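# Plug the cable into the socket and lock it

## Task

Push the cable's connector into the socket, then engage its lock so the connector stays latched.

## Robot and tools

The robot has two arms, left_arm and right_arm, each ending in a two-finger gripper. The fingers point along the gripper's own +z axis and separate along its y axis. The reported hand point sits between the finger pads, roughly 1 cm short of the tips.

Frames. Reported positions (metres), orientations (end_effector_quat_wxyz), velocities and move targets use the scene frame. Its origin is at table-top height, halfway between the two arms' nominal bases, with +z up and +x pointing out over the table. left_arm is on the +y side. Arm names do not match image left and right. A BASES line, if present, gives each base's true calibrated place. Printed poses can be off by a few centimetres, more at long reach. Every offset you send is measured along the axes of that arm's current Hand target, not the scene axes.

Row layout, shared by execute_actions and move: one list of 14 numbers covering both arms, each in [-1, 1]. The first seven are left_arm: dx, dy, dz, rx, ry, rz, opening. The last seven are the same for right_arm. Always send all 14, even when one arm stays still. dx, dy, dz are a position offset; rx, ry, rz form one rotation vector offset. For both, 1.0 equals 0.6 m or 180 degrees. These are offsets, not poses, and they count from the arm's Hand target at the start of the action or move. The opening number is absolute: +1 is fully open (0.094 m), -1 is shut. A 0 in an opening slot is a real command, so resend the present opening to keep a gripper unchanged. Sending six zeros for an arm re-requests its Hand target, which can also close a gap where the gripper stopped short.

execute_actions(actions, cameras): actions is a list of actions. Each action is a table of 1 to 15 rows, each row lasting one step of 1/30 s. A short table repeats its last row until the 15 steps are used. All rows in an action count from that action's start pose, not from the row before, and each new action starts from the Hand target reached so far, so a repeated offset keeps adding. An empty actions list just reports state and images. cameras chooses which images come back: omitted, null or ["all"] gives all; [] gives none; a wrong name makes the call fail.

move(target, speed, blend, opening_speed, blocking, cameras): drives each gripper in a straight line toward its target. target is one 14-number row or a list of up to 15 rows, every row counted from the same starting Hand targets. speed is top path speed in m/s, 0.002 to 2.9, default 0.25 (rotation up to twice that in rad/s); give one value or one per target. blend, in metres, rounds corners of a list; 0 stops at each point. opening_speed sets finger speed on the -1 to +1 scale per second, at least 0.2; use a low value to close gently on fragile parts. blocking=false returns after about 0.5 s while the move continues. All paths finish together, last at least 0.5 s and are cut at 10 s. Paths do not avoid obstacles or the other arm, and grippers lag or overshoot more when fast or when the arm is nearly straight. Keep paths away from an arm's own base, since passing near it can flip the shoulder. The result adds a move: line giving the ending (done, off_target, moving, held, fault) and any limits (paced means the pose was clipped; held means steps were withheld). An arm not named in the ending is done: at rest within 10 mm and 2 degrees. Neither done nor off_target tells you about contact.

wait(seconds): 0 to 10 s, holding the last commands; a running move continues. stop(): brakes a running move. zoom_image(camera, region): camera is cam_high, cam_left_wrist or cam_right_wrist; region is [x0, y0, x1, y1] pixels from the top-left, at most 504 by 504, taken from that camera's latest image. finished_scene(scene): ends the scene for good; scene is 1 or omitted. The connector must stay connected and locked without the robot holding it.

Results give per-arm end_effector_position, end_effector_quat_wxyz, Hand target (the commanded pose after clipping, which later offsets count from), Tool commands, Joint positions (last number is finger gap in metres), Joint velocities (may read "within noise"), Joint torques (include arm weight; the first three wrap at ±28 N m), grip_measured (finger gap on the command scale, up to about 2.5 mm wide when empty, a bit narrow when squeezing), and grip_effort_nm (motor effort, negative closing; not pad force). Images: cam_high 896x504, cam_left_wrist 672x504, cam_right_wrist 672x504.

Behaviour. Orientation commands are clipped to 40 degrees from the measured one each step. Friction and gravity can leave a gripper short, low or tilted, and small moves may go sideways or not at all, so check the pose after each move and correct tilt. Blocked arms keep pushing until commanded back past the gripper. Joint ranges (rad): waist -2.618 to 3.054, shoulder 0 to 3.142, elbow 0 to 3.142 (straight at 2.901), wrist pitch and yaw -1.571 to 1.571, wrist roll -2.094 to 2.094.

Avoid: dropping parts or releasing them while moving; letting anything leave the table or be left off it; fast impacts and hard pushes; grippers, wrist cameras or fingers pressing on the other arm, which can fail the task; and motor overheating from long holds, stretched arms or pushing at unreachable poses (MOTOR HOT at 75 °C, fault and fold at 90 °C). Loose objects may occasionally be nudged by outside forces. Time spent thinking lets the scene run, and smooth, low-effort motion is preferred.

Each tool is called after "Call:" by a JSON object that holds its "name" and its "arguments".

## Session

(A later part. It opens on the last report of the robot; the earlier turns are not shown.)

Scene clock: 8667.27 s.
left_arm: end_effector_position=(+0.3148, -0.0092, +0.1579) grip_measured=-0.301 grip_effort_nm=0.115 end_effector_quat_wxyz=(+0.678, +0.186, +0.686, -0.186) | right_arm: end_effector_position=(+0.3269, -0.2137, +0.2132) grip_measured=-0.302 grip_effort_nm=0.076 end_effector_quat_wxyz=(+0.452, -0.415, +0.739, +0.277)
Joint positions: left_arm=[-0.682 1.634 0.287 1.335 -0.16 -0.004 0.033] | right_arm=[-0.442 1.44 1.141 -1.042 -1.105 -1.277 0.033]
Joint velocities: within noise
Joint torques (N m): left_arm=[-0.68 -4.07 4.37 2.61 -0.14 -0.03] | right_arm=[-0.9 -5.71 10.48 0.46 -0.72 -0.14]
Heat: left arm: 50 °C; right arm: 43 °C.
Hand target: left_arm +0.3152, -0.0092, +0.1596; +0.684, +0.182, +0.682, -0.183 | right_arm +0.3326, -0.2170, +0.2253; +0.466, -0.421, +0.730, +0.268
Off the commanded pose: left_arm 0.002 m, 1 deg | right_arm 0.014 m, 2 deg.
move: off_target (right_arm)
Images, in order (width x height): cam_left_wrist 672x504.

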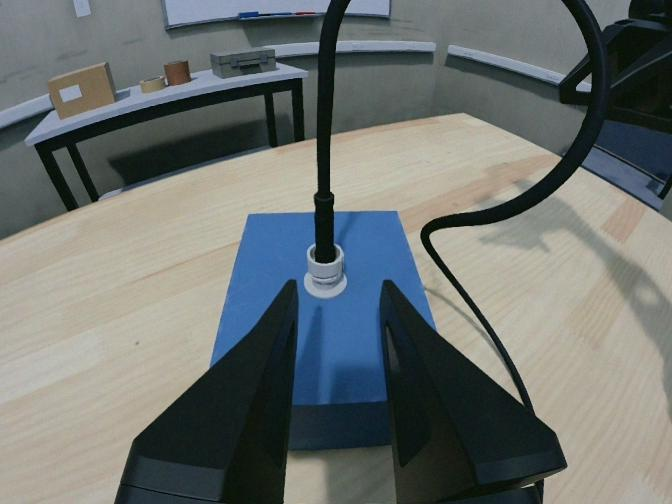

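Call:
{"name": "move", "arguments": {"target": [[0,0.08,-0.06,0,0,0,-0.3,0,0,-0.05,0,0,0,-0.3],[-0.0833,0.1333,-0.06,0,0,0,-0.3,0,0,-0.05,0,0,0,-0.3]], "speed": [0.12,0.15], "cameras": ["cam_high", "cam_left_wrist"]}}

Call:
{"name": "zoom_image", "arguments": {"camera": "cam_high", "region": [395, 215, 475, 295]}}

Scene clock: 8676.87 s.
left_arm: end_effector_position=(+0.3206, +0.0783, +0.1902) grip_measured=-0.301 grip_effort_nm=0.115 end_effector_quat_wxyz=(+0.666, +0.181, +0.701, -0.182) | right_arm: end_effector_position=(+0.3141, -0.2371, +0.2273) grip_measured=-0.302 grip_effort_nm=0.071 end_effector_quat_wxyz=(+0.453, -0.416, +0.738, +0.277)
Joint positions: left_arm=[-0.301 1.193 0.232 0.912 0.208 -0.004 0.033] | right_arm=[-0.548 1.494 1.252 -1.315 -1.12 -1.522 0.033]
Joint velocities: within noise
Joint torques (N m): left_arm=[0.61 -4.86 7.98 2.42 0.1 -0.03] | right_arm=[-0.77 -5.75 9.94 0.05 -0.72 -0.11]
Heat: left arm: 51 °C; right arm: 42 °C.
Hand target: left_arm +0.3238, +0.0781, +0.2095; +0.684, +0.182, +0.682, -0.183 | right_arm +0.3190, -0.2406, +0.2379; +0.466, -0.421, +0.731, +0.268
Off the commanded pose: left_arm 0.019 m, 3 deg | right_arm 0.012 m, 2 deg.
move: off_target (left_arm, right_arm)
Images, in order (width x height): cam_high 896x504, cam_left_wrist 672x504.

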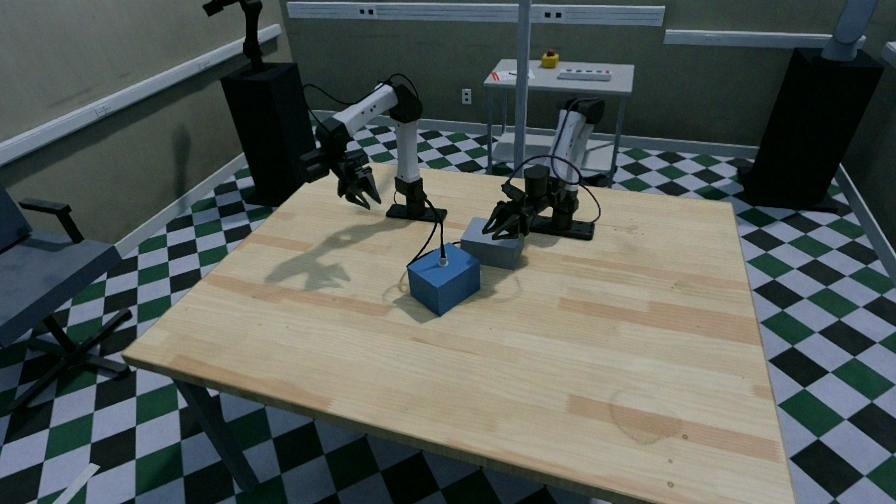

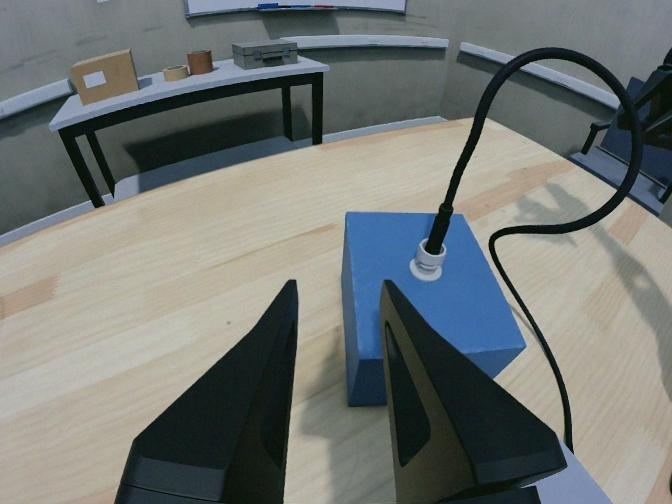

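Scaled by 6.300.

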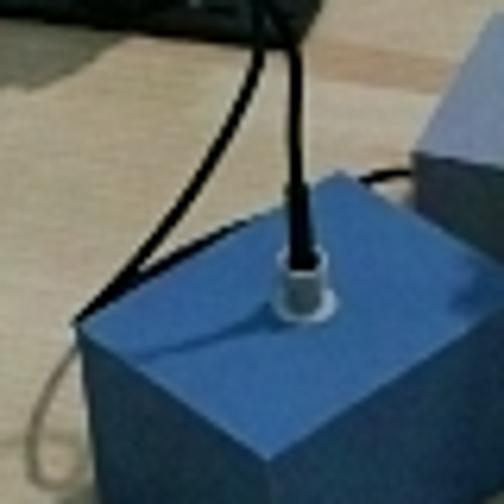

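Call:
{"name": "zoom_image", "arguments": {"camera": "cam_left_wrist", "region": [405, 230, 455, 285]}}

Call:
{"name": "zoom_image", "arguments": {"camera": "cam_high", "region": [432, 245, 456, 269]}}

Scaled by 9.164 from the camera's 672x504 image, which has a finer 960x720 frame.

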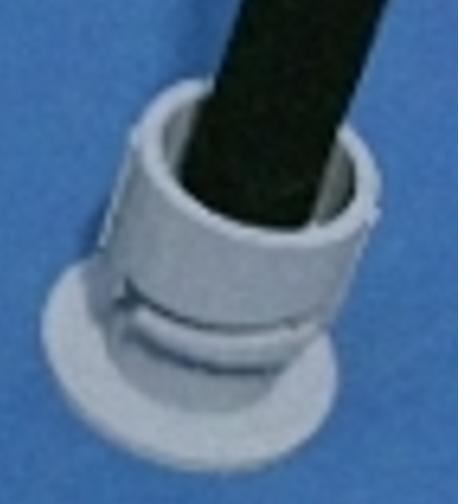

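Scaled by 21.000.

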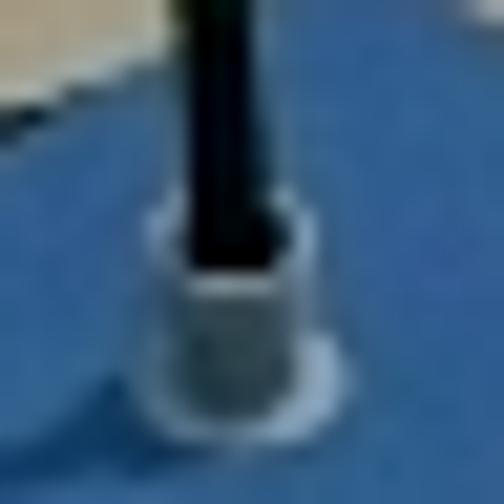

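Call:
{"name": "finished_scene", "arguments": {"scene": 1}}

The scene is finished: the task was done.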